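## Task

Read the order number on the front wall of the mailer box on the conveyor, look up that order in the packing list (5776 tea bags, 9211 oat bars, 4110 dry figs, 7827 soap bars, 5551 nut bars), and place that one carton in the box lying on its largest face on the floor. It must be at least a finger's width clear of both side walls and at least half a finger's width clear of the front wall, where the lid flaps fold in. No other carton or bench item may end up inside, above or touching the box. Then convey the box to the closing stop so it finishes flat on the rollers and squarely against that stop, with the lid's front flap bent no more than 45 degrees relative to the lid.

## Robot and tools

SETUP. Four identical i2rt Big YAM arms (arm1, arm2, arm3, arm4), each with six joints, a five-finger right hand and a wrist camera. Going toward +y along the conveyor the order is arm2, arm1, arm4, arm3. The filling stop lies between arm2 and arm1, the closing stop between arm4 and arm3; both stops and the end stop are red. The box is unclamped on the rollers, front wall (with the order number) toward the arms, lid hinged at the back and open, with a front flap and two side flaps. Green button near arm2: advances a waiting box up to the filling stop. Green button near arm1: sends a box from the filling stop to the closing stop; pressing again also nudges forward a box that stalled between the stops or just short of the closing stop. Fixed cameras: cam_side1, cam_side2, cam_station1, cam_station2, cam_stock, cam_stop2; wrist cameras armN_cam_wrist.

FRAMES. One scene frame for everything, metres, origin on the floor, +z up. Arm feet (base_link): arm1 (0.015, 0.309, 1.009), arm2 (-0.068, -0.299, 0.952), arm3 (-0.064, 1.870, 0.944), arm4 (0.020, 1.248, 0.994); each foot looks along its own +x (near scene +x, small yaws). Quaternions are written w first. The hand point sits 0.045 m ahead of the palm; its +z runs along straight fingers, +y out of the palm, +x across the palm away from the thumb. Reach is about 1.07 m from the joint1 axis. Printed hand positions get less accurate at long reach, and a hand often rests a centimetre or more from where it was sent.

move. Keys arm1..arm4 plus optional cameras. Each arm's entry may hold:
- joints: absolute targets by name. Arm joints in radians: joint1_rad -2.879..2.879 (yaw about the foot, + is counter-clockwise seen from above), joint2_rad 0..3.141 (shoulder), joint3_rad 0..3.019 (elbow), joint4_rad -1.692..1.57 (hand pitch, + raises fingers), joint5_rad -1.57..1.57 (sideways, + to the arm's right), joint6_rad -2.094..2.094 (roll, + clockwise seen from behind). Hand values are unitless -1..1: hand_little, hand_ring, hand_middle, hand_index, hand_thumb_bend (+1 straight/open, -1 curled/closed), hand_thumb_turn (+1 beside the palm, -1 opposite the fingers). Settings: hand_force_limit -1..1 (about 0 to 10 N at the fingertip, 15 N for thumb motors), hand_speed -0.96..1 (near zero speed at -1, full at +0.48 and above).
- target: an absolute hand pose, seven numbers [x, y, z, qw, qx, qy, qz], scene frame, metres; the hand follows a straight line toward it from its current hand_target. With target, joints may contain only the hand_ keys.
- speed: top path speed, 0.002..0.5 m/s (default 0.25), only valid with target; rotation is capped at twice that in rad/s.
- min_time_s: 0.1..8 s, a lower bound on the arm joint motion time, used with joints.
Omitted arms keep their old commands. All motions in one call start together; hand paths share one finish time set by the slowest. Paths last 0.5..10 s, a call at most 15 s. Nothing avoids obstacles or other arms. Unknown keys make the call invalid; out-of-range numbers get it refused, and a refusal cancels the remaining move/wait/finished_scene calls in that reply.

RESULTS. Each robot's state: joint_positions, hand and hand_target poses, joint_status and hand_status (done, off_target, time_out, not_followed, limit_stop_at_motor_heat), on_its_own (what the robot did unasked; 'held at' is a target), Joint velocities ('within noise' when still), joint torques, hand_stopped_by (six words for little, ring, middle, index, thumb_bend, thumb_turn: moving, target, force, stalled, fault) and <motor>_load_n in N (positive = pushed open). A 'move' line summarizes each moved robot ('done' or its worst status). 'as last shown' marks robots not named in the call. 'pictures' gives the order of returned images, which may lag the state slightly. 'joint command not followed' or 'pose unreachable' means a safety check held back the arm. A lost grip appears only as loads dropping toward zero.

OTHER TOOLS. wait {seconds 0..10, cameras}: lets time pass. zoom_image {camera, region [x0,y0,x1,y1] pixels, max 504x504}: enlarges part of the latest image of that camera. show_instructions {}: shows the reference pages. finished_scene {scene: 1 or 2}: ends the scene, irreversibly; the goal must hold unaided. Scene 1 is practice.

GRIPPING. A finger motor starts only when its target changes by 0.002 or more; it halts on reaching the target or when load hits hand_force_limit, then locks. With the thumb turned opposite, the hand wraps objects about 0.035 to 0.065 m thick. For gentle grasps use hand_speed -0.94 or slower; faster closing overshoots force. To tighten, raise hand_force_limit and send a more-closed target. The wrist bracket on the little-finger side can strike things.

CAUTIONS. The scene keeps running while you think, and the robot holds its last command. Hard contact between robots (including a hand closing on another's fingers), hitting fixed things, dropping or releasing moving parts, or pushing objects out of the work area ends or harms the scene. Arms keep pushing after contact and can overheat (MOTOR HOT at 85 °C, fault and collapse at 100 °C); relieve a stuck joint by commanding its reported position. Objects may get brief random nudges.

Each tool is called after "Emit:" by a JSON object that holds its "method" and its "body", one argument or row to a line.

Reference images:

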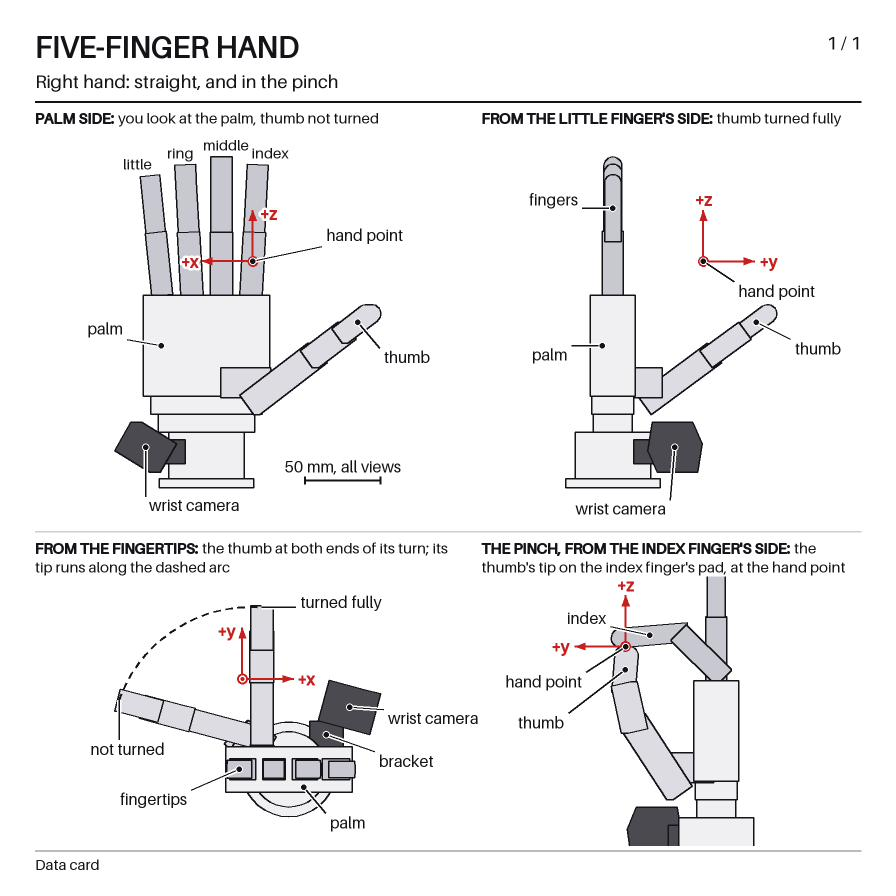

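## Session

Emit:
{"method": "move", "body": {

}}

Scene clock: 0.00 s.
Joint torques (N m): no reading
Heat: arm1: hottest joint2_rad 25 °C; arm2: hottest joint3_rad 26 °C; arm3: hottest joint3_rad 28 °C; arm4: hottest joint3_rad 26 °C.
Joint velocities: within noise
arm1.joint_positions: joint1_rad=-0.169 joint2_rad=+0.608 joint3_rad=+1.325 joint4_rad=-1.328 joint5_rad=+0.183 joint6_rad=-1.087 hand_little=+1.000 hand_ring=+1.000 hand_middle=+1.000 hand_index=+1.000 hand_thumb_turn=+1.000 hand_thumb_bend=+1.000 hand_force_limit=+0.000 hand_speed=-0.800
arm1.joint_status: not commanded
arm1.hand_stopped_by: target,target,target,target,target,target
arm1.little_load_n: 0.0
arm1.ring_load_n: 0.0
arm1.middle_load_n: 0.0
arm1.index_load_n: 0.0
arm1.thumb_bend_load_n: 0.0
arm1.thumb_turn_load_n: 0.0
arm1.hand: x=+0.2235 y=+0.2022 z=+1.4668 quat_wxyz=(-0.001, +0.829, -0.313, +0.463) (m; scene frame)
arm1.hand_target: x=+0.2230 y=+0.2022 z=+1.4784 quat_wxyz=(-0.004, +0.823, -0.312, +0.475) (m; scene frame)
arm1.hand_status: not commanded
arm2.joint_positions: joint1_rad=-0.134 joint2_rad=+0.615 joint3_rad=+1.379 joint4_rad=-1.205 joint5_rad=+0.022 joint6_rad=-1.101 hand_little=+1.000 hand_ring=+1.000 hand_middle=+1.000 hand_index=+1.000 hand_thumb_turn=+1.000 hand_thumb_bend=+1.000 hand_force_limit=+0.000 hand_speed=-0.800
arm2.joint_status: not commanded
arm2.hand_stopped_by: target,target,target,target,target,target
arm2.little_load_n: 0.0
arm2.ring_load_n: 0.0
arm2.middle_load_n: 0.0
arm2.index_load_n: 0.0
arm2.thumb_bend_load_n: 0.0
arm2.thumb_turn_load_n: 0.0
arm2.hand: x=+0.1529 y=-0.4071 z=+1.4590 quat_wxyz=(-0.039, +0.782, -0.314, +0.537) (m; scene frame)
arm2.hand_target: x=+0.1517 y=-0.4067 z=+1.4724 quat_wxyz=(-0.041, +0.774, -0.311, +0.550) (m; scene frame)
arm2.hand_status: not commanded
arm3.joint_positions: joint1_rad=-0.067 joint2_rad=+0.610 joint3_rad=+1.457 joint4_rad=-1.341 joint5_rad=+0.031 joint6_rad=-1.053 hand_little=+1.000 hand_ring=+1.000 hand_middle=+1.000 hand_index=+1.000 hand_thumb_turn=+1.000 hand_thumb_bend=+1.000 hand_force_limit=+0.000 hand_speed=-0.800
arm3.joint_status: not commanded
arm3.hand_stopped_by: target,target,target,target,target,target
arm3.little_load_n: 0.0
arm3.ring_load_n: 0.0
arm3.middle_load_n: 0.0
arm3.index_load_n: 0.0
arm3.thumb_bend_load_n: 0.0
arm3.thumb_turn_load_n: 0.0
arm3.hand: x=+0.1340 y=+1.7960 z=+1.4588 quat_wxyz=(-0.076, +0.805, -0.292, +0.511) (m; scene frame)
arm3.hand_target: x=+0.1319 y=+1.7964 z=+1.4675 quat_wxyz=(-0.078, +0.799, -0.290, +0.520) (m; scene frame)
arm3.hand_status: not commanded
arm4.joint_positions: joint1_rad=+0.003 joint2_rad=+0.613 joint3_rad=+1.365 joint4_rad=-1.248 joint5_rad=-0.172 joint6_rad=-1.167 hand_little=+1.000 hand_ring=+1.000 hand_middle=+1.000 hand_index=+1.000 hand_thumb_turn=+1.000 hand_thumb_bend=+1.000 hand_force_limit=+0.000 hand_speed=-0.800
arm4.joint_status: not commanded
arm4.hand_stopped_by: target,target,target,target,target,target
arm4.little_load_n: 0.0
arm4.ring_load_n: 0.0
arm4.middle_load_n: 0.0
arm4.index_load_n: 0.0
arm4.thumb_bend_load_n: 0.0
arm4.thumb_turn_load_n: 0.0
arm4.hand: x=+0.2612 y=+1.2615 z=+1.4847 quat_wxyz=(-0.192, +0.851, -0.091, +0.480) (m; scene frame)
arm4.hand_target: x=+0.2600 y=+1.2615 z=+1.4951 quat_wxyz=(-0.194, +0.845, -0.089, +0.490) (m; scene frame)
arm4.hand_status: not commanded
pictures: arm1_cam_wrist, arm2_cam_wrist, arm3_cam_wrist, arm4_cam_wrist, cam_side1, cam_side2, cam_station1, cam_station2, cam_stock, cam_stop2
Images, in order (width x height): arm1_cam_wrist 672x504, arm2_cam_wrist 672x504, arm3_cam_wrist 672x504, arm4_cam_wrist 672x504, cam_side1 672x504, cam_side2 672x504, cam_station1 672x504, cam_station2 672x504, cam_stock 672x504, cam_stop2 672x504.

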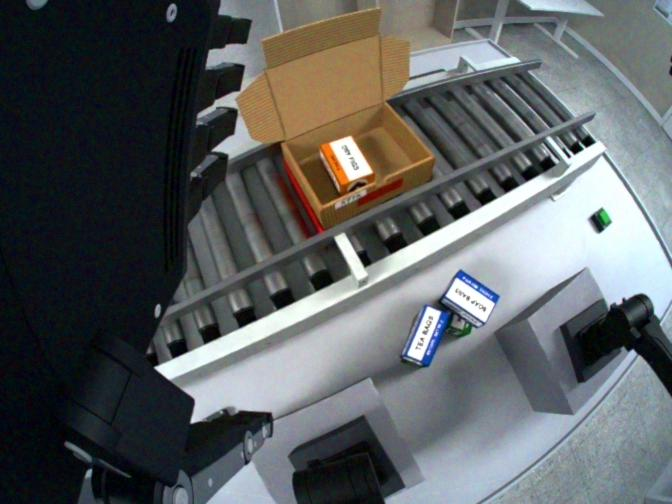

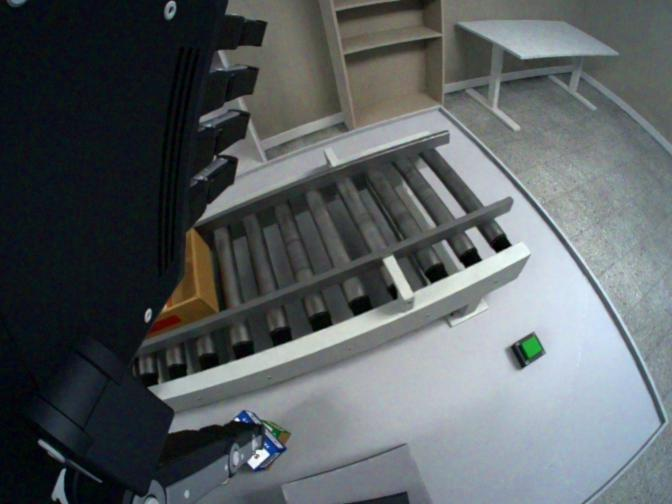

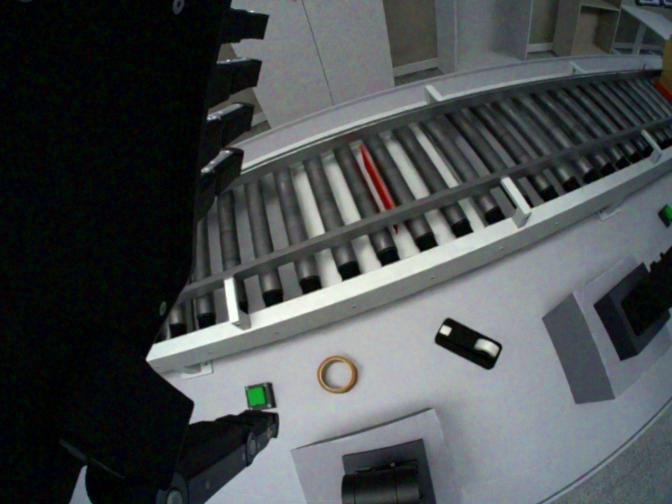

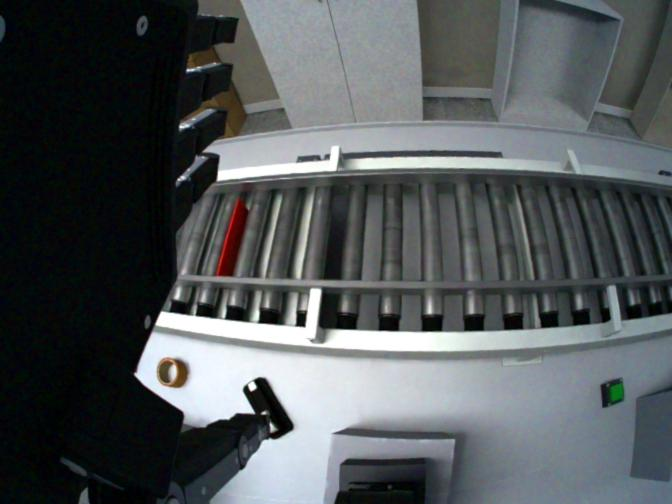

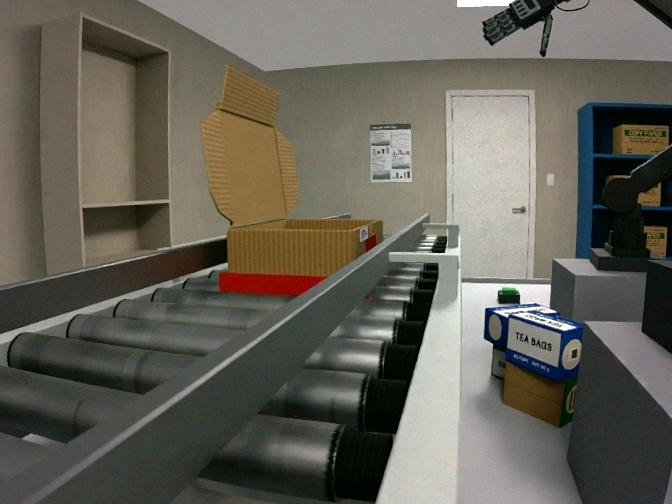

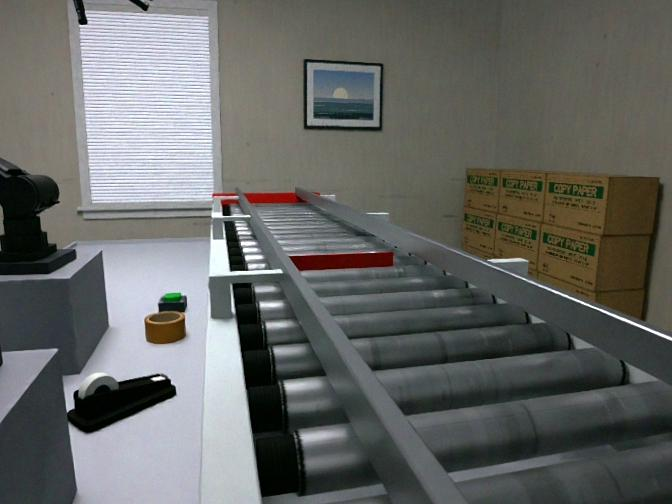

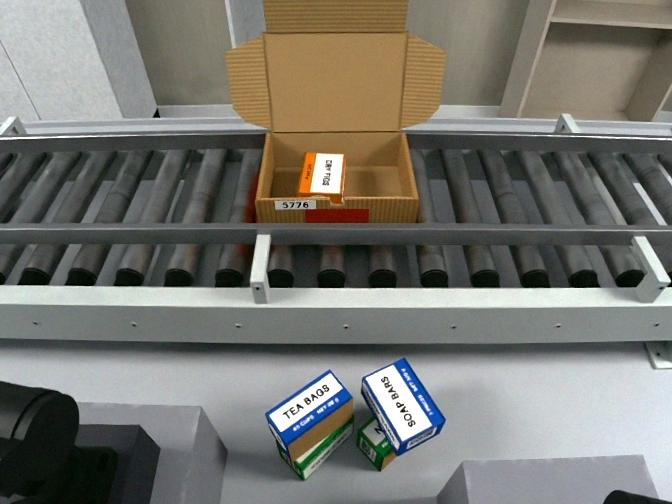

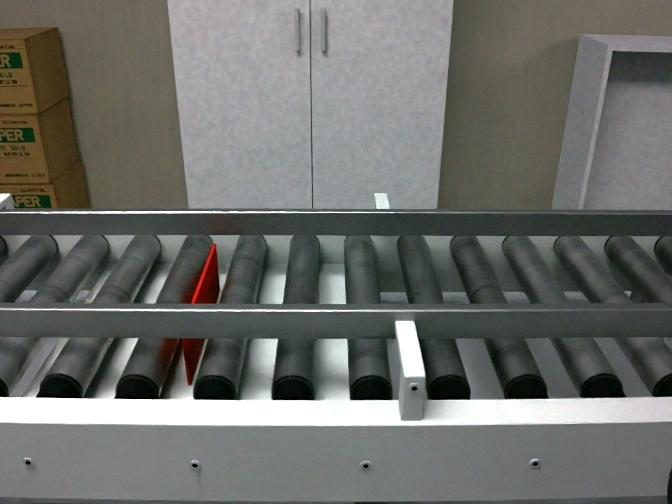

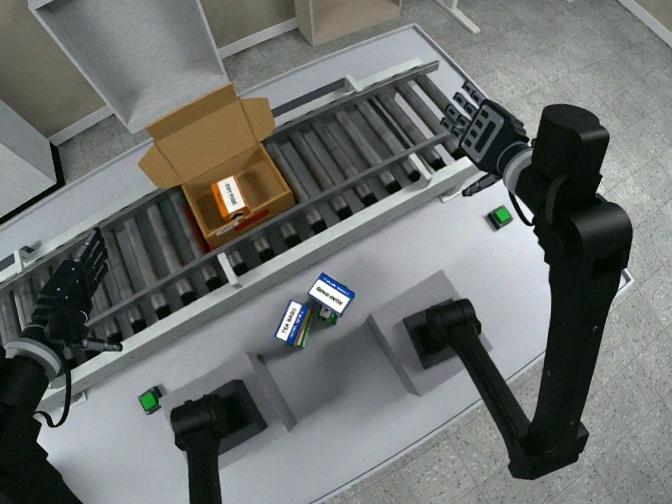

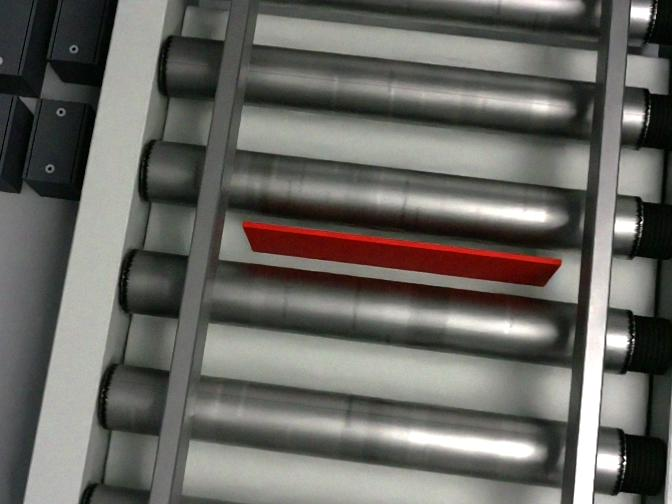

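Emit:
{"method": "zoom_image", "body": {
  "camera": "cam_station1",
  "region": [240, 340, 480, 490]
}}

Emit:
{"method": "zoom_image", "body": {
  "camera": "cam_station1",
  "region": [220, 0, 460, 240]
}}

Emit:
{"method": "zoom_image", "body": {
  "camera": "cam_side1",
  "region": [460, 270, 610, 440]
}}

Emit:
{"method": "zoom_image", "body": {
  "camera": "arm1_cam_wrist",
  "region": [230, 0, 530, 380]
}}

Emit:
{"method": "zoom_image", "body": {
  "camera": "cam_stock",
  "region": [130, 80, 380, 370]
}}

Scaled by 2.100 from the camera's 672x504 image, which has a finer 960x720 frame.

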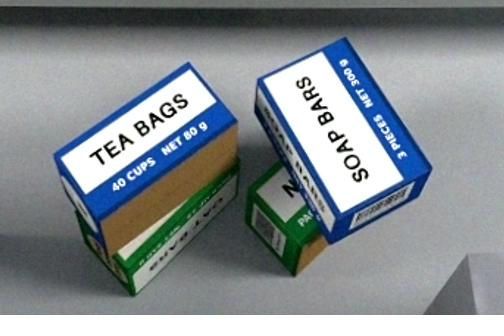

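Scaled by 2.100 from the camera's 672x504 image, which has a finer 960x720 frame.

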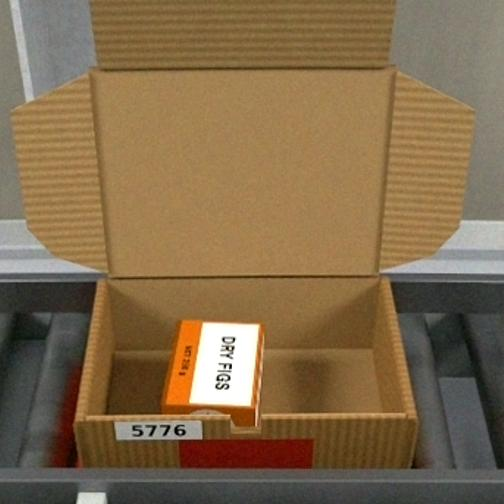

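Scaled by 2.965 from the camera's 672x504 image, which has a finer 960x720 frame.

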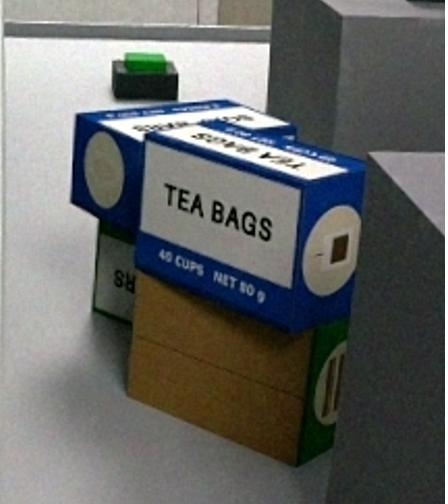

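Scaled by 1.326 from the camera's 672x504 image, which has a finer 960x720 frame.

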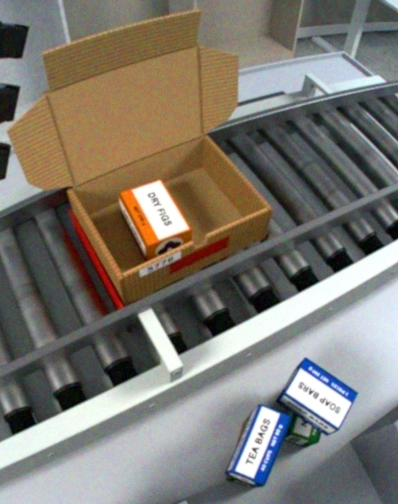

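Scaled by 1.738 from the camera's 672x504 image, which has a finer 960x720 frame.

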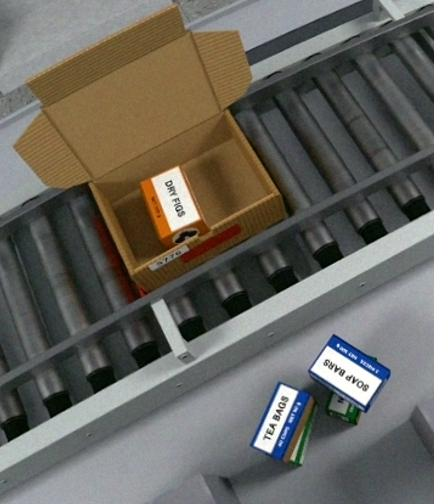

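Emit:
{"method": "move", "body": {
  "arm1": {"target": [0.50, 0.06, 1.22, 0, 0.7071, -0.7071, 0], "speed": 0.35},
  "arm2": {"target": [0.18, 0.0, 1.08, 0, 0.7071, -0.7071, 0], "speed": 0.35},
  "cameras": ["arm1_cam_wrist", "arm2_cam_wrist", "cam_side1"]
}}

Emit:
{"method": "zoom_image", "body": {
  "camera": "arm1_cam_wrist",
  "region": [220, 0, 480, 300]
}}

Emit:
{"method": "zoom_image", "body": {
  "camera": "arm2_cam_wrist",
  "region": [220, 60, 500, 360]
}}

Scene clock: 44.90 s.
Joint torques (N m): arm1=[-0.97 -22.48 12.63 -0.9 -0.05 0.16] | arm2=[2.55 -9.88 8.28 0.23 -0.06 -0.05] | arm3=[-0.73 2.49 8.73 2.5 0.21 0.03] | arm4=[-0.56 1.67 8.94 2.35 -0.08 -0.14]
Heat: arm1: hottest joint3_rad 28 °C; arm2: hottest joint3_rad 29 °C; arm3: hottest joint3_rad 32 °C; arm4: hottest joint3_rad 28 °C.
move: arm1 off_target; arm2 done
Joint velocities: within noise
arm1.joint_positions: joint1_rad=-0.496 joint2_rad=+1.940 joint3_rad=+1.970 joint4_rad=-1.623 joint5_rad=+0.006 joint6_rad=-0.483 hand_little=+1.000 hand_ring=+1.000 hand_middle=+1.000 hand_index=+1.000 hand_thumb_turn=+1.000 hand_thumb_bend=+1.000 hand_force_limit=+0.000 hand_speed=-0.800
arm1.joint_status: not commanded
arm1.hand_stopped_by: target,target,target,target,target,target
arm1.little_load_n: 0.0
arm1.ring_load_n: 0.0
arm1.middle_load_n: 0.0
arm1.index_load_n: 0.0
arm1.thumb_bend_load_n: 0.0
arm1.thumb_turn_load_n: -0.5
arm1.hand: x=+0.4893 y=+0.0673 z=+1.2074 quat_wxyz=(+0.006, +0.713, -0.701, -0.015) (m; scene frame)
arm1.hand_target: x=+0.4992 y=+0.0603 z=+1.2200 quat_wxyz=(+0.000, +0.707, -0.707, +0.001) (m; scene frame)
arm1.hand_status: off_target (0.018 m and 2.1 deg from the pose sent, 0.397 m and 72.3 deg at the start)
arm2.joint_positions: joint1_rad=+0.845 joint2_rad=+1.452 joint3_rad=+1.135 joint4_rad=-1.271 joint5_rad=-0.007 joint6_rad=+0.702 hand_little=+1.000 hand_ring=+1.000 hand_middle=+1.000 hand_index=+1.000 hand_thumb_turn=+1.000 hand_thumb_bend=+1.000 hand_force_limit=+0.000 hand_speed=-0.800
arm2.joint_status: not commanded
arm2.hand_stopped_by: target,target,target,target,target,target
arm2.little_load_n: 0.0
arm2.ring_load_n: 0.0
arm2.middle_load_n: 0.0
arm2.index_load_n: 0.0
arm2.thumb_bend_load_n: 0.0
arm2.thumb_turn_load_n: -0.5
arm2.hand: x=+0.1803 y=-0.0080 z=+1.0801 quat_wxyz=(+0.008, +0.705, -0.710, +0.000) (m; scene frame)
arm2.hand_target: x=+0.1798 y=-0.0001 z=+1.0801 quat_wxyz=(+0.000, +0.707, -0.707, +0.000) (m; scene frame)
arm2.hand_status: done (0.008 m and 1.0 deg from the pose sent, 0.557 m and 78.4 deg at the start)
arm3, arm4: as last shown
arm3.thumb_bend_load_n: 0.5
arm4.index_load_n: 0.5
arm4.thumb_turn_load_n: -0.5
pictures: arm1_cam_wrist, arm2_cam_wrist, cam_side1
Images, in order (width x height): arm1_cam_wrist 672x504, arm2_cam_wrist 672x504, cam_side1 672x504.

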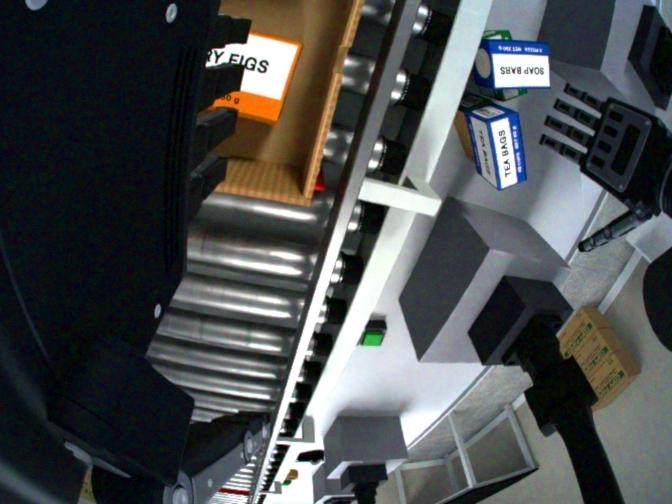

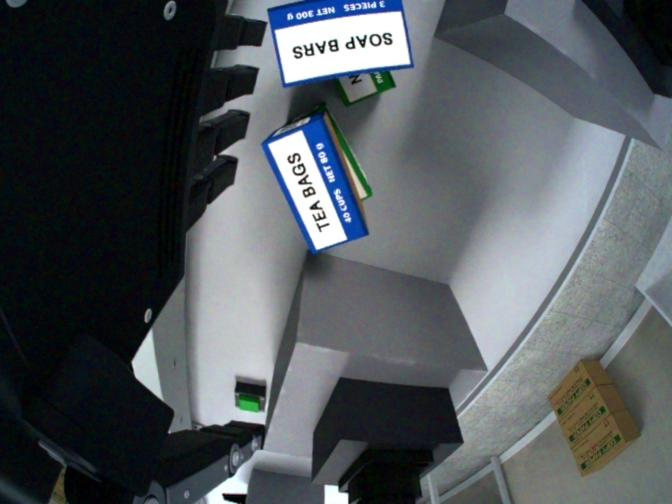

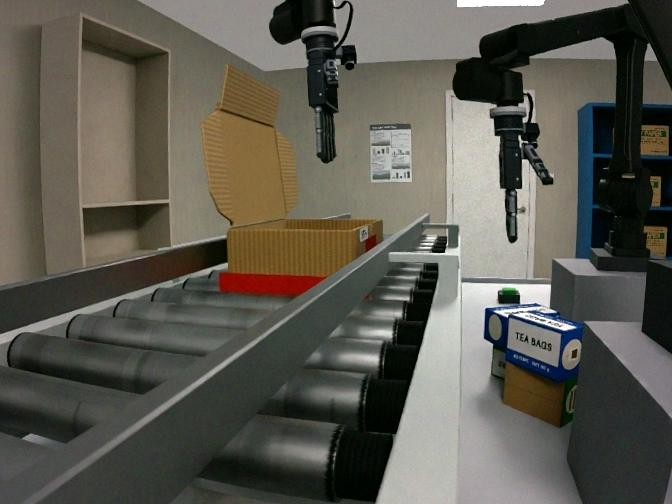

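Scaled by 1.680 from the camera's 672x504 image, which has a finer 960x720 frame.

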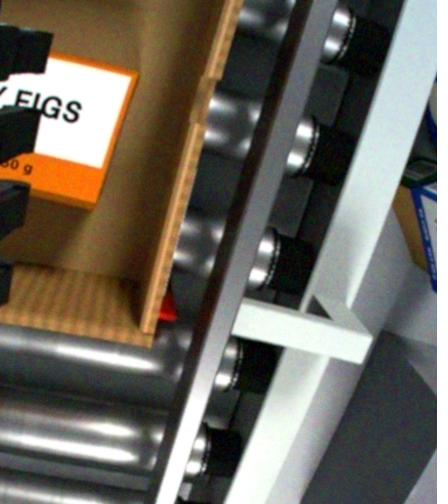

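Scaled by 1.680 from the camera's 672x504 image, which has a finer 960x720 frame.

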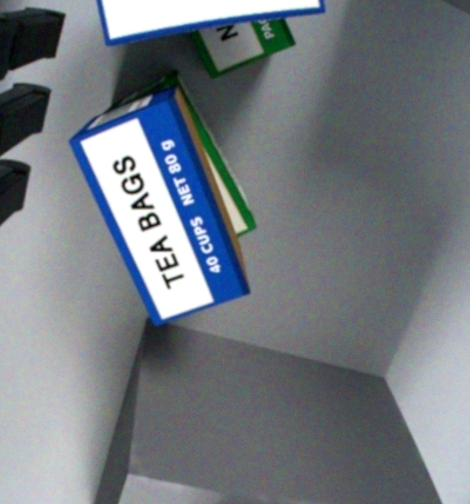

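Emit:
{"method": "move", "body": {
  "arm1": {"target": [0.575, 0.045, 1.19, 0, 0, 1, 0], "speed": 0.3},
  "cameras": ["arm1_cam_wrist", "cam_side1", "cam_station1"]
}}

Emit:
{"method": "zoom_image", "body": {
  "camera": "arm1_cam_wrist",
  "region": [220, 40, 560, 380]
}}

Scene clock: 119.47 s.
Joint torques (N m): arm1=[-1.03 -24.41 7.71 0.27 0.08 0.12] | arm2=[2.61 -9.88 8.29 0.23 -0.06 -0.06] | arm3=[-0.79 2.43 8.76 2.52 0.2 0.03] | arm4=[-0.03 1.32 8.98 2.3 -0.08 -0.14]
Heat: arm1: hottest joint3_rad 33 °C; arm2: hottest joint3_rad 28 °C; arm3: hottest joint3_rad 33 °C; arm4: hottest joint3_rad 30 °C.
move: arm1 done
Joint velocities: within noise
arm1.joint_positions: joint1_rad=-0.572 joint2_rad=+1.981 joint3_rad=+1.998 joint4_rad=-1.585 joint5_rad=+0.001 joint6_rad=+1.011 hand_little=+1.000 hand_ring=+1.000 hand_middle=+1.000 hand_index=+1.000 hand_thumb_turn=+1.000 hand_thumb_bend=+1.000 hand_force_limit=+0.000 hand_speed=-0.800
arm1.joint_status: not commanded
arm1.hand_stopped_by: target,target,target,target,target,target
arm1.little_load_n: 0.0
arm1.ring_load_n: 0.0
arm1.middle_load_n: 0.0
arm1.index_load_n: 0.0
arm1.thumb_bend_load_n: -0.5
arm1.thumb_turn_load_n: 0.0
arm1.hand: x=+0.5752 y=+0.0490 z=+1.1920 quat_wxyz=(+0.002, +0.008, -1.000, -0.003) (m; scene frame)
arm1.hand_target: x=+0.5750 y=+0.0450 z=+1.1900 quat_wxyz=(+0.000, +0.000, -1.000, +0.000) (m; scene frame)
arm1.hand_status: done (0.004 m and 1.1 deg from the pose sent, 0.090 m and 91.0 deg at the start)
arm2, arm3, arm4: as last shown
arm2.joint_positions: joint1_rad=+0.845 joint2_rad=+1.452 joint3_rad=+1.135 joint4_rad=-1.271 joint5_rad=-0.007 joint6_rad=+0.703 hand_little=+1.000 hand_ring=+1.000 hand_middle=+1.000 hand_index=+1.000 hand_thumb_turn=+1.000 hand_thumb_bend=+1.000 hand_force_limit=+0.000 hand_speed=-0.800
arm2.thumb_bend_load_n: -0.5
arm2.thumb_turn_load_n: 0.0
arm2.hand_target: x=+0.1799 y=-0.0001 z=+1.0801 quat_wxyz=(+0.000, +0.707, -0.707, +0.000) (m; scene frame)
arm3.thumb_bend_load_n: 0.0
arm3.thumb_turn_load_n: -0.5
arm4.index_load_n: 0.0
arm4.thumb_turn_load_n: 0.0
pictures: arm1_cam_wrist, cam_side1, cam_station1
Images, in order (width x height): arm1_cam_wrist 672x504, cam_side1 672x504, cam_station1 672x504.

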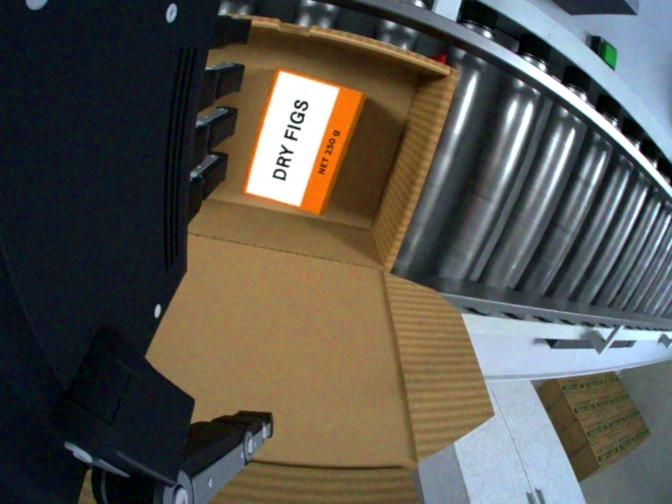

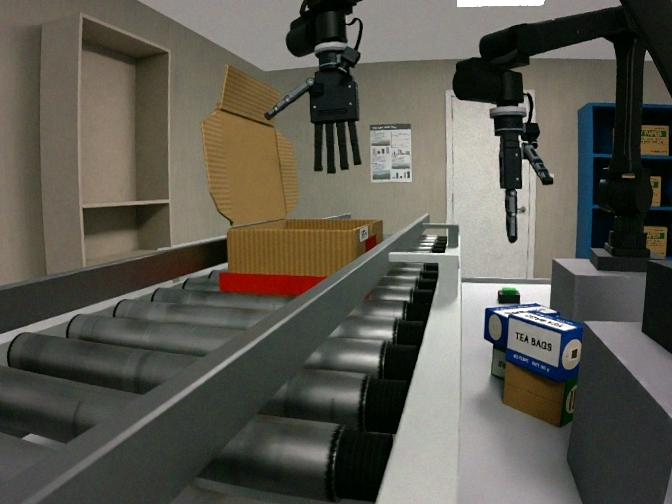

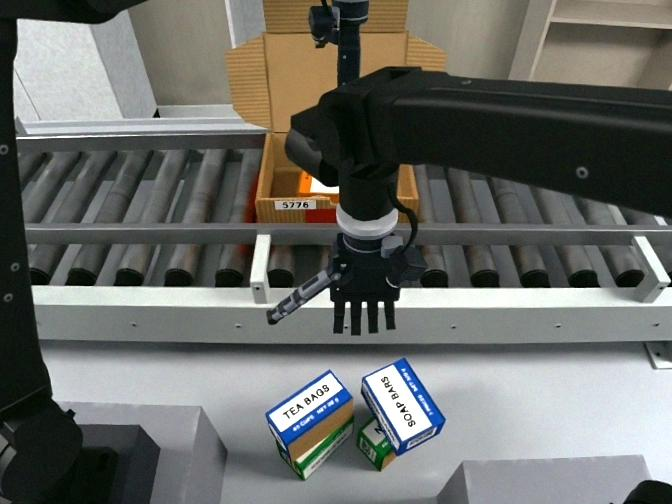

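Scaled by 1.482 from the camera's 672x504 image, which has a finer 960x720 frame.

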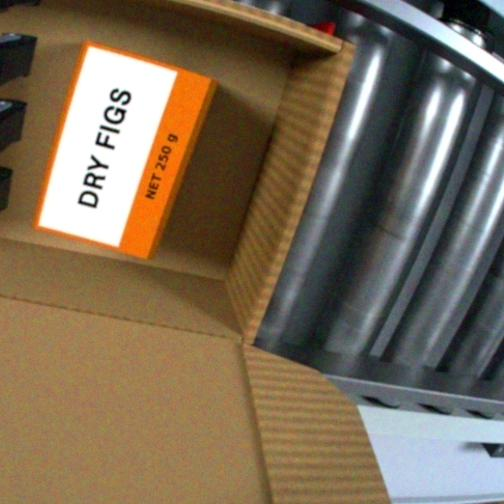

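Emit:
{"method": "move", "body": {
  "arm1": {"target": [0.598, 0.024, 1.16, 0.0138, -0.0272, -0.8906, 0.4538], "speed": 0.25, "joints": {"hand_thumb_turn": -1.0, "hand_little": 0.65, "hand_ring": 0.65, "hand_middle": 0.65, "hand_index": 0.65, "hand_speed": -0.2}},
  "arm2": {"target": [0.168, 0.053, 0.955, -0.4036, 0.7921, -0.408, 0.2079], "speed": 0.25, "joints": {"hand_thumb_turn": -1.0, "hand_little": 0.65, "hand_ring": 0.65, "hand_middle": 0.65, "hand_index": 0.65, "hand_speed": -0.2}},
  "cameras": ["arm1_cam_wrist", "arm2_cam_wrist", "cam_side1", "cam_station1", "cam_stock"]
}}

Scene clock: 207.23 s.
Joint torques (N m): arm1=[-0.03 -23.82 7.8 0.87 0.68 0.11] | arm2=[2.49 -5.6 5.96 1.84 0.15 -0.19] | arm3=[-0.67 2.43 8.76 2.5 0.21 0.03] | arm4=[0.03 1.73 8.94 2.28 -0.08 -0.17]
Heat: arm1: hottest joint3_rad 30 °C; arm2: hottest joint3_rad 29 °C; arm3: hottest joint3_rad 34 °C; arm4: hottest joint3_rad 30 °C.
move: arm1 done; arm2 done
Joint velocities: within noise
arm1.joint_positions: joint1_rad=-0.313 joint2_rad=+1.853 joint3_rad=+1.611 joint4_rad=-1.055 joint5_rad=+0.913 joint6_rad=+1.200 hand_little=+0.650 hand_ring=+0.650 hand_middle=+0.650 hand_index=+0.650 hand_thumb_turn=-1.000 hand_thumb_bend=+1.000 hand_force_limit=+0.000 hand_speed=-0.200
arm1.joint_status: all done
arm1.hand_stopped_by: target,target,target,target,target,target
arm1.little_load_n: 0.0
arm1.ring_load_n: 0.0
arm1.middle_load_n: 0.0
arm1.index_load_n: 0.0
arm1.thumb_bend_load_n: 0.0
arm1.thumb_turn_load_n: 0.0
arm1.hand: x=+0.5958 y=+0.0215 z=+1.1513 quat_wxyz=(+0.028, -0.020, -0.893, +0.450) (m; scene frame)
arm1.hand_target: x=+0.5980 y=+0.0240 z=+1.1601 quat_wxyz=(+0.014, -0.027, -0.891, +0.454) (m; scene frame)
arm1.hand_status: done (0.009 m and 1.9 deg from the pose sent, 0.047 m and 54.5 deg at the start)
arm2.joint_positions: joint1_rad=+1.160 joint2_rad=+1.343 joint3_rad=+0.447 joint4_rad=+0.219 joint5_rad=+0.320 joint6_rad=+0.263 hand_little=+0.650 hand_ring=+0.650 hand_middle=+0.650 hand_index=+0.650 hand_thumb_turn=-1.000 hand_thumb_bend=+1.000 hand_force_limit=+0.000 hand_speed=-0.200
arm2.joint_status: all done
arm2.hand_stopped_by: target,target,target,target,target,target
arm2.little_load_n: 0.0
arm2.ring_load_n: 0.0
arm2.middle_load_n: 0.0
arm2.index_load_n: 0.0
arm2.thumb_bend_load_n: 0.0
arm2.thumb_turn_load_n: 0.5
arm2.hand: x=+0.1719 y=+0.0487 z=+0.9573 quat_wxyz=(-0.399, +0.789, -0.417, +0.209) (m; scene frame)
arm2.hand_target: x=+0.1680 y=+0.0528 z=+0.9551 quat_wxyz=(-0.403, +0.792, -0.408, +0.208) (m; scene frame)
arm2.hand_status: done (0.006 m and 1.2 deg from the pose sent, 0.140 m and 64.7 deg at the start)
arm3, arm4: as last shown
arm3.thumb_bend_load_n: 0.5
arm3.thumb_turn_load_n: 0.0
pictures: arm1_cam_wrist, arm2_cam_wrist, cam_side1, cam_station1, cam_stock
Images, in order (width x height): arm1_cam_wrist 672x504, arm2_cam_wrist 672x504, cam_side1 672x504, cam_station1 672x504, cam_stock 672x504.

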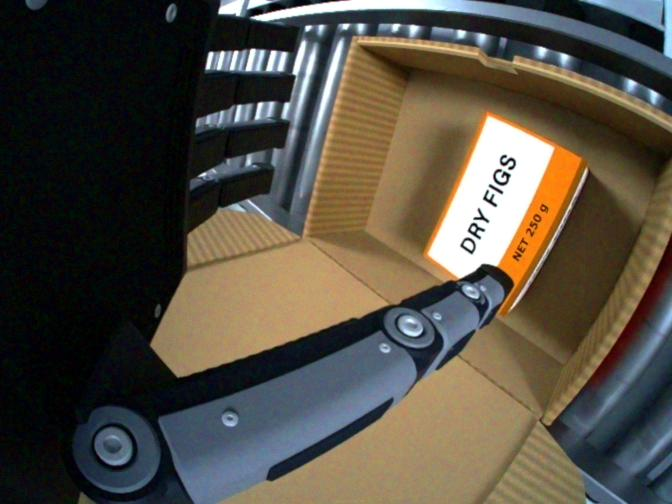

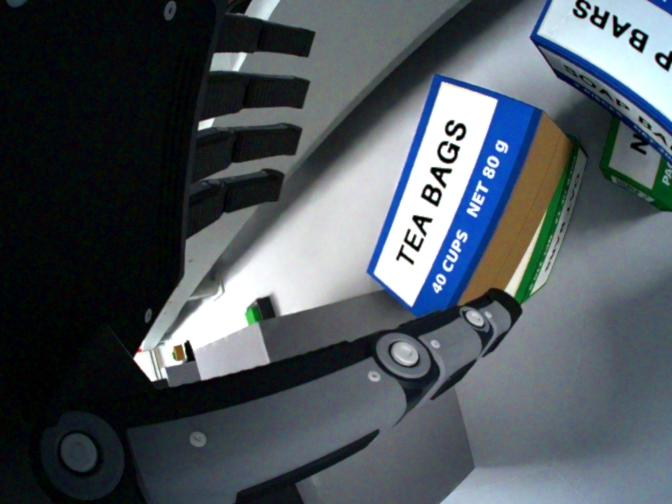

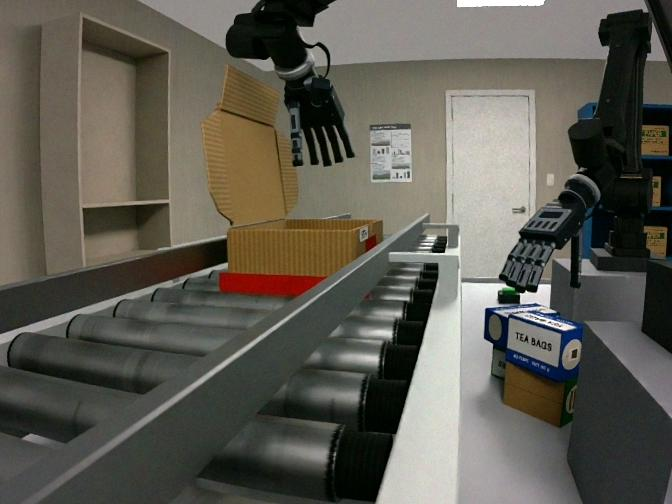

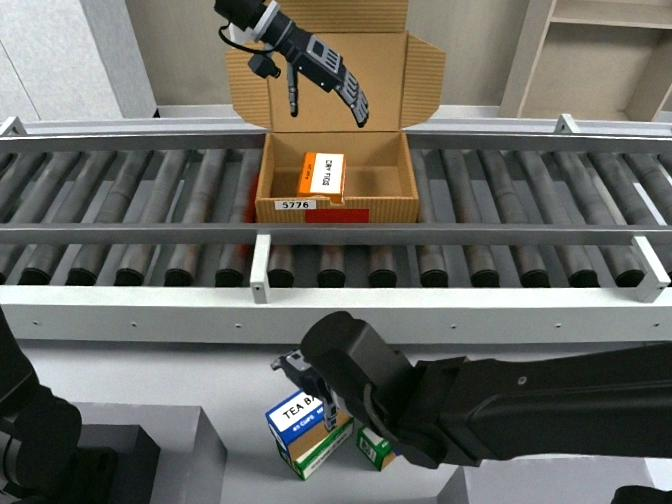

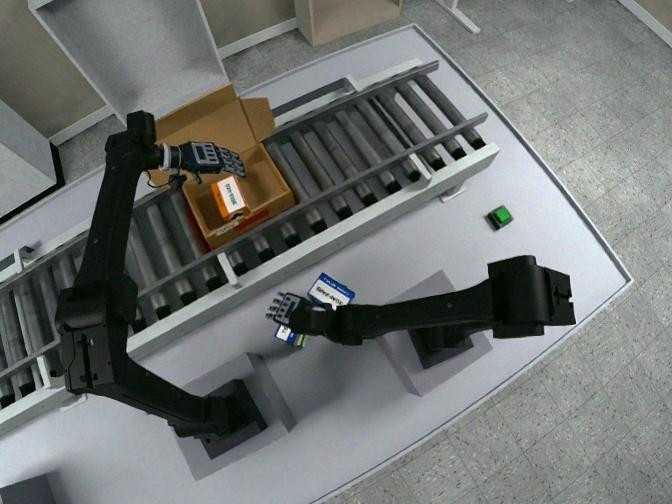

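Emit:
{"method": "move", "body": {
  "arm1": {"target": [0.602, 0.0225, 1.085, 0.0108, -0.0314, -0.945, 0.3254], "speed": 0.15},
  "arm2": {"target": [0.1657, 0.0569, 0.90, -0.4036, 0.7921, -0.408, 0.2079], "speed": 0.1},
  "cameras": ["arm1_cam_wrist", "arm2_cam_wrist", "cam_side1"]
}}

Emit:
{"method": "zoom_image", "body": {
  "camera": "cam_side1",
  "region": [460, 200, 640, 440]
}}

Scene clock: 312.40 s.
Joint torques (N m): arm1=[-1.14 -21.54 8.28 0.85 0.33 0.03] | arm2=[2.55 -6.89 4.12 1.84 0.26 -0.13] | arm3=[-0.73 2.55 8.76 2.52 0.21 0.03] | arm4=[0.44 1.9 9.07 2.28 -0.08 -0.13]
Heat: arm1: hottest joint2_rad 32 °C; arm2: hottest joint3_rad 28 °C; arm3: hottest joint3_rad 34 °C; arm4: hottest joint3_rad 30 °C.
move: arm1 off_target; arm2 done
Joint velocities: within noise
arm1.joint_positions: joint1_rad=-0.383 joint2_rad=+1.908 joint3_rad=+1.611 joint4_rad=-1.040 joint5_rad=+0.638 joint6_rad=+1.202 hand_little=+0.650 hand_ring=+0.650 hand_middle=+0.650 hand_index=+0.650 hand_thumb_turn=-1.000 hand_thumb_bend=+1.000 hand_force_limit=+0.000 hand_speed=-0.200
arm1.joint_status: not commanded
arm1.hand_stopped_by: target,target,target,target,target,target
arm1.little_load_n: 0.0
arm1.ring_load_n: 0.0
arm1.middle_load_n: 0.0
arm1.index_load_n: 0.0
arm1.thumb_bend_load_n: 0.0
arm1.thumb_turn_load_n: 0.0
arm1.hand: x=+0.6005 y=+0.0270 z=+1.0948 quat_wxyz=(+0.010, -0.028, -0.945, +0.327) (m; scene frame)
arm1.hand_target: x=+0.6018 y=+0.0225 z=+1.0851 quat_wxyz=(+0.011, -0.032, -0.945, +0.325) (m; scene frame)
arm1.hand_status: off_target (0.011 m and 0.5 deg from the pose sent, 0.067 m and 15.6 deg at the start)
arm2.joint_positions: joint1_rad=+1.174 joint2_rad=+1.565 joint3_rad=+0.416 joint4_rad=+0.467 joint5_rad=+0.329 joint6_rad=+0.263 hand_little=+0.650 hand_ring=+0.650 hand_middle=+0.650 hand_index=+0.650 hand_thumb_turn=-1.000 hand_thumb_bend=+1.000 hand_force_limit=+0.000 hand_speed=-0.200
arm2.joint_status: not commanded
arm2.hand_stopped_by: target,target,target,target,target,target
arm2.little_load_n: 0.0
arm2.ring_load_n: 0.0
arm2.middle_load_n: 0.0
arm2.index_load_n: 0.0
arm2.thumb_bend_load_n: 0.0
arm2.thumb_turn_load_n: 0.0
arm2.hand: x=+0.1700 y=+0.0523 z=+0.9012 quat_wxyz=(-0.398, +0.792, -0.413, +0.210) (m; scene frame)
arm2.hand_target: x=+0.1656 y=+0.0568 z=+0.9001 quat_wxyz=(-0.403, +0.792, -0.408, +0.208) (m; scene frame)
arm2.hand_status: done (0.006 m and 0.9 deg from the pose sent, 0.058 m and 1.2 deg at the start)
arm3, arm4: as last shown
arm3.thumb_bend_load_n: 0.0
pictures: arm1_cam_wrist, arm2_cam_wrist, cam_side1
Images, in order (width x height): arm1_cam_wrist 672x504, arm2_cam_wrist 672x504, cam_side1 672x504.

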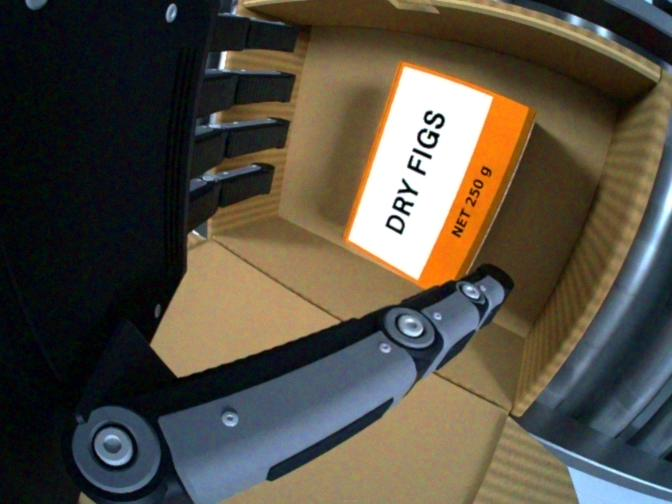

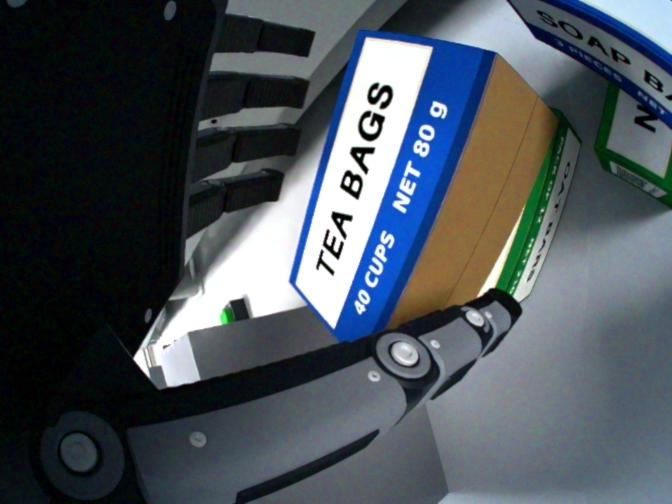

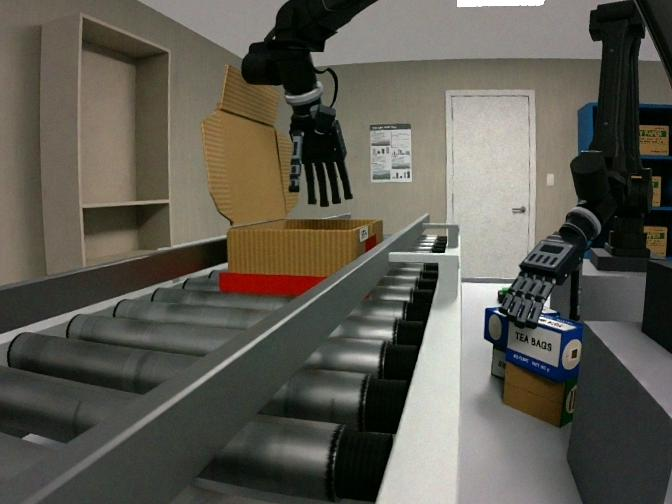

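Scaled by 2.100 from the camera's 672x504 image, which has a finer 960x720 frame.

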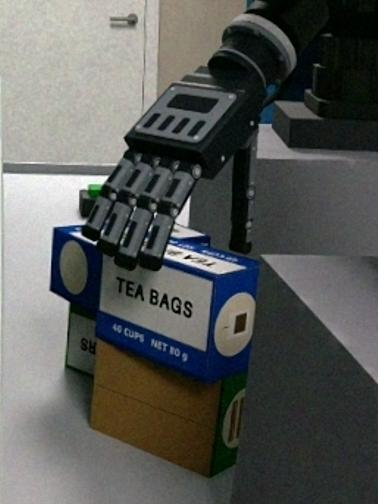

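Emit:
{"method": "move", "body": {
  "arm1": {"target": [0.6025, 0.019, 1.02, 0.0108, -0.0314, -0.945, 0.3254], "speed": 0.08},
  "arm2": {"target": [0.1657, 0.0569, 0.866, -0.4036, 0.7921, -0.408, 0.2079], "speed": 0.06},
  "cameras": ["arm1_cam_wrist", "arm2_cam_wrist", "cam_station1"]
}}

Emit:
{"method": "zoom_image", "body": {
  "camera": "cam_station1",
  "region": [200, 60, 450, 240]
}}

Scene clock: 339.67 s.
Joint torques (N m): arm1=[-1.44 -21.77 7.49 0.83 0.33 -0.04] | arm2=[2.55 -7.82 2.51 1.72 0.26 -0.12] | arm3=[-0.73 2.55 8.76 2.5 0.2 0.03] | arm4=[-0.5 1.55 8.9 2.3 -0.1 -0.13]
Heat: arm1: hottest joint2_rad 32 °C; arm2: hottest joint3_rad 27 °C; arm3: hottest joint3_rad 34 °C; arm4: hottest joint3_rad 31 °C.
move: arm1 off_target; arm2 done
Joint velocities: within noise
arm1.joint_positions: joint1_rad=-0.386 joint2_rad=+1.975 joint3_rad=+1.543 joint4_rad=-0.893 joint5_rad=+0.637 joint6_rad=+1.202 hand_little=+0.650 hand_ring=+0.650 hand_middle=+0.650 hand_index=+0.650 hand_thumb_turn=-1.000 hand_thumb_bend=+1.000 hand_force_limit=+0.000 hand_speed=-0.200
arm1.joint_status: not commanded
arm1.hand_stopped_by: target,target,target,target,target,target
arm1.little_load_n: 0.0
arm1.ring_load_n: 0.0
arm1.middle_load_n: 0.0
arm1.index_load_n: 0.5
arm1.thumb_bend_load_n: 0.0
arm1.thumb_turn_load_n: 0.0
arm1.hand: x=+0.6058 y=+0.0238 z=+1.0340 quat_wxyz=(+0.005, -0.031, -0.944, +0.328) (m; scene frame)
arm1.hand_target: x=+0.6022 y=+0.0193 z=+1.0202 quat_wxyz=(+0.011, -0.031, -0.945, +0.325) (m; scene frame)
arm1.hand_status: off_target (0.015 m and 0.8 deg from the pose sent, 0.075 m and 0.5 deg at the start)
arm2.joint_positions: joint1_rad=+1.175 joint2_rad=+1.716 joint3_rad=+0.416 joint4_rad=+0.622 joint5_rad=+0.329 joint6_rad=+0.263 hand_little=+0.650 hand_ring=+0.650 hand_middle=+0.650 hand_index=+0.650 hand_thumb_turn=-1.000 hand_thumb_bend=+1.000 hand_force_limit=+0.000 hand_speed=-0.200
arm2.joint_status: not commanded
arm2.hand_stopped_by: target,target,target,target,target,target
arm2.little_load_n: 0.0
arm2.ring_load_n: 0.0
arm2.middle_load_n: 0.0
arm2.index_load_n: 0.0
arm2.thumb_bend_load_n: 0.0
arm2.thumb_turn_load_n: 0.0
arm2.hand: x=+0.1715 y=+0.0547 z=+0.8682 quat_wxyz=(-0.399, +0.791, -0.413, +0.210) (m; scene frame)
arm2.hand_target: x=+0.1657 y=+0.0567 z=+0.8660 quat_wxyz=(-0.403, +0.792, -0.408, +0.208) (m; scene frame)
arm2.hand_status: done (0.007 m and 0.8 deg from the pose sent, 0.036 m and 0.9 deg at the start)
arm3, arm4: as last shown
arm3.thumb_bend_load_n: -0.5
pictures: arm1_cam_wrist, arm2_cam_wrist, cam_station1
Images, in order (width x height): arm1_cam_wrist 672x504, arm2_cam_wrist 672x504, cam_station1 672x504.

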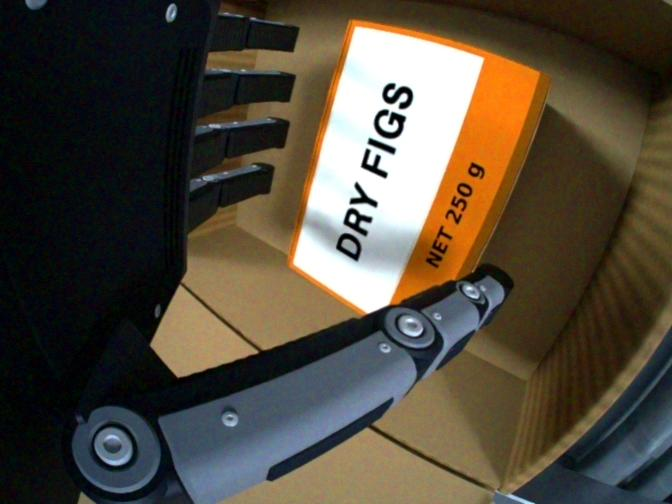

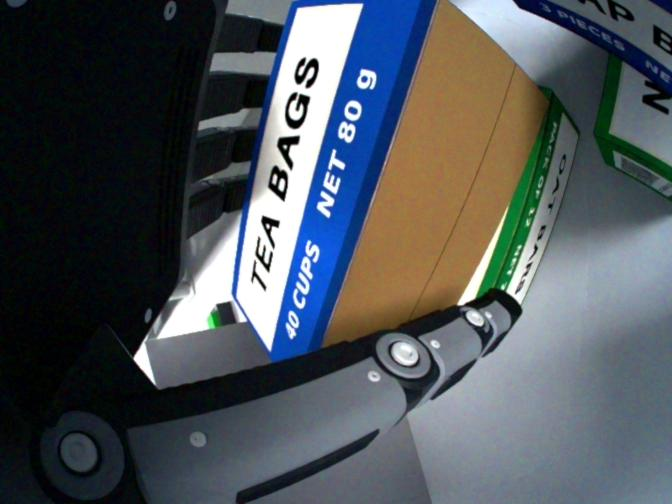

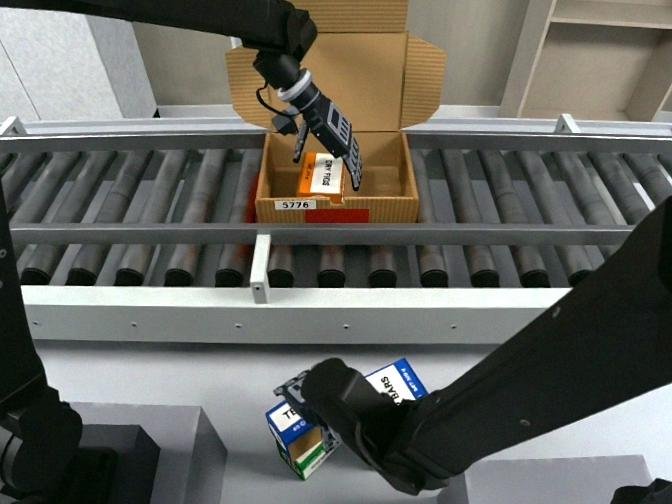

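Scaled by 2.016 from the camera's 672x504 image, which has a finer 960x720 frame.

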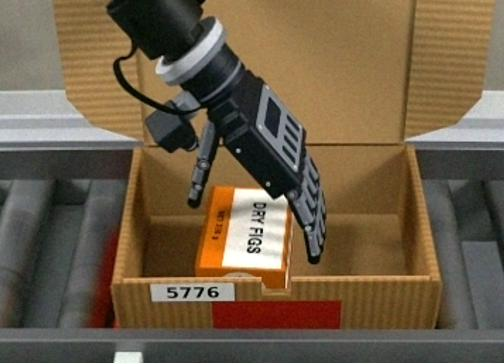

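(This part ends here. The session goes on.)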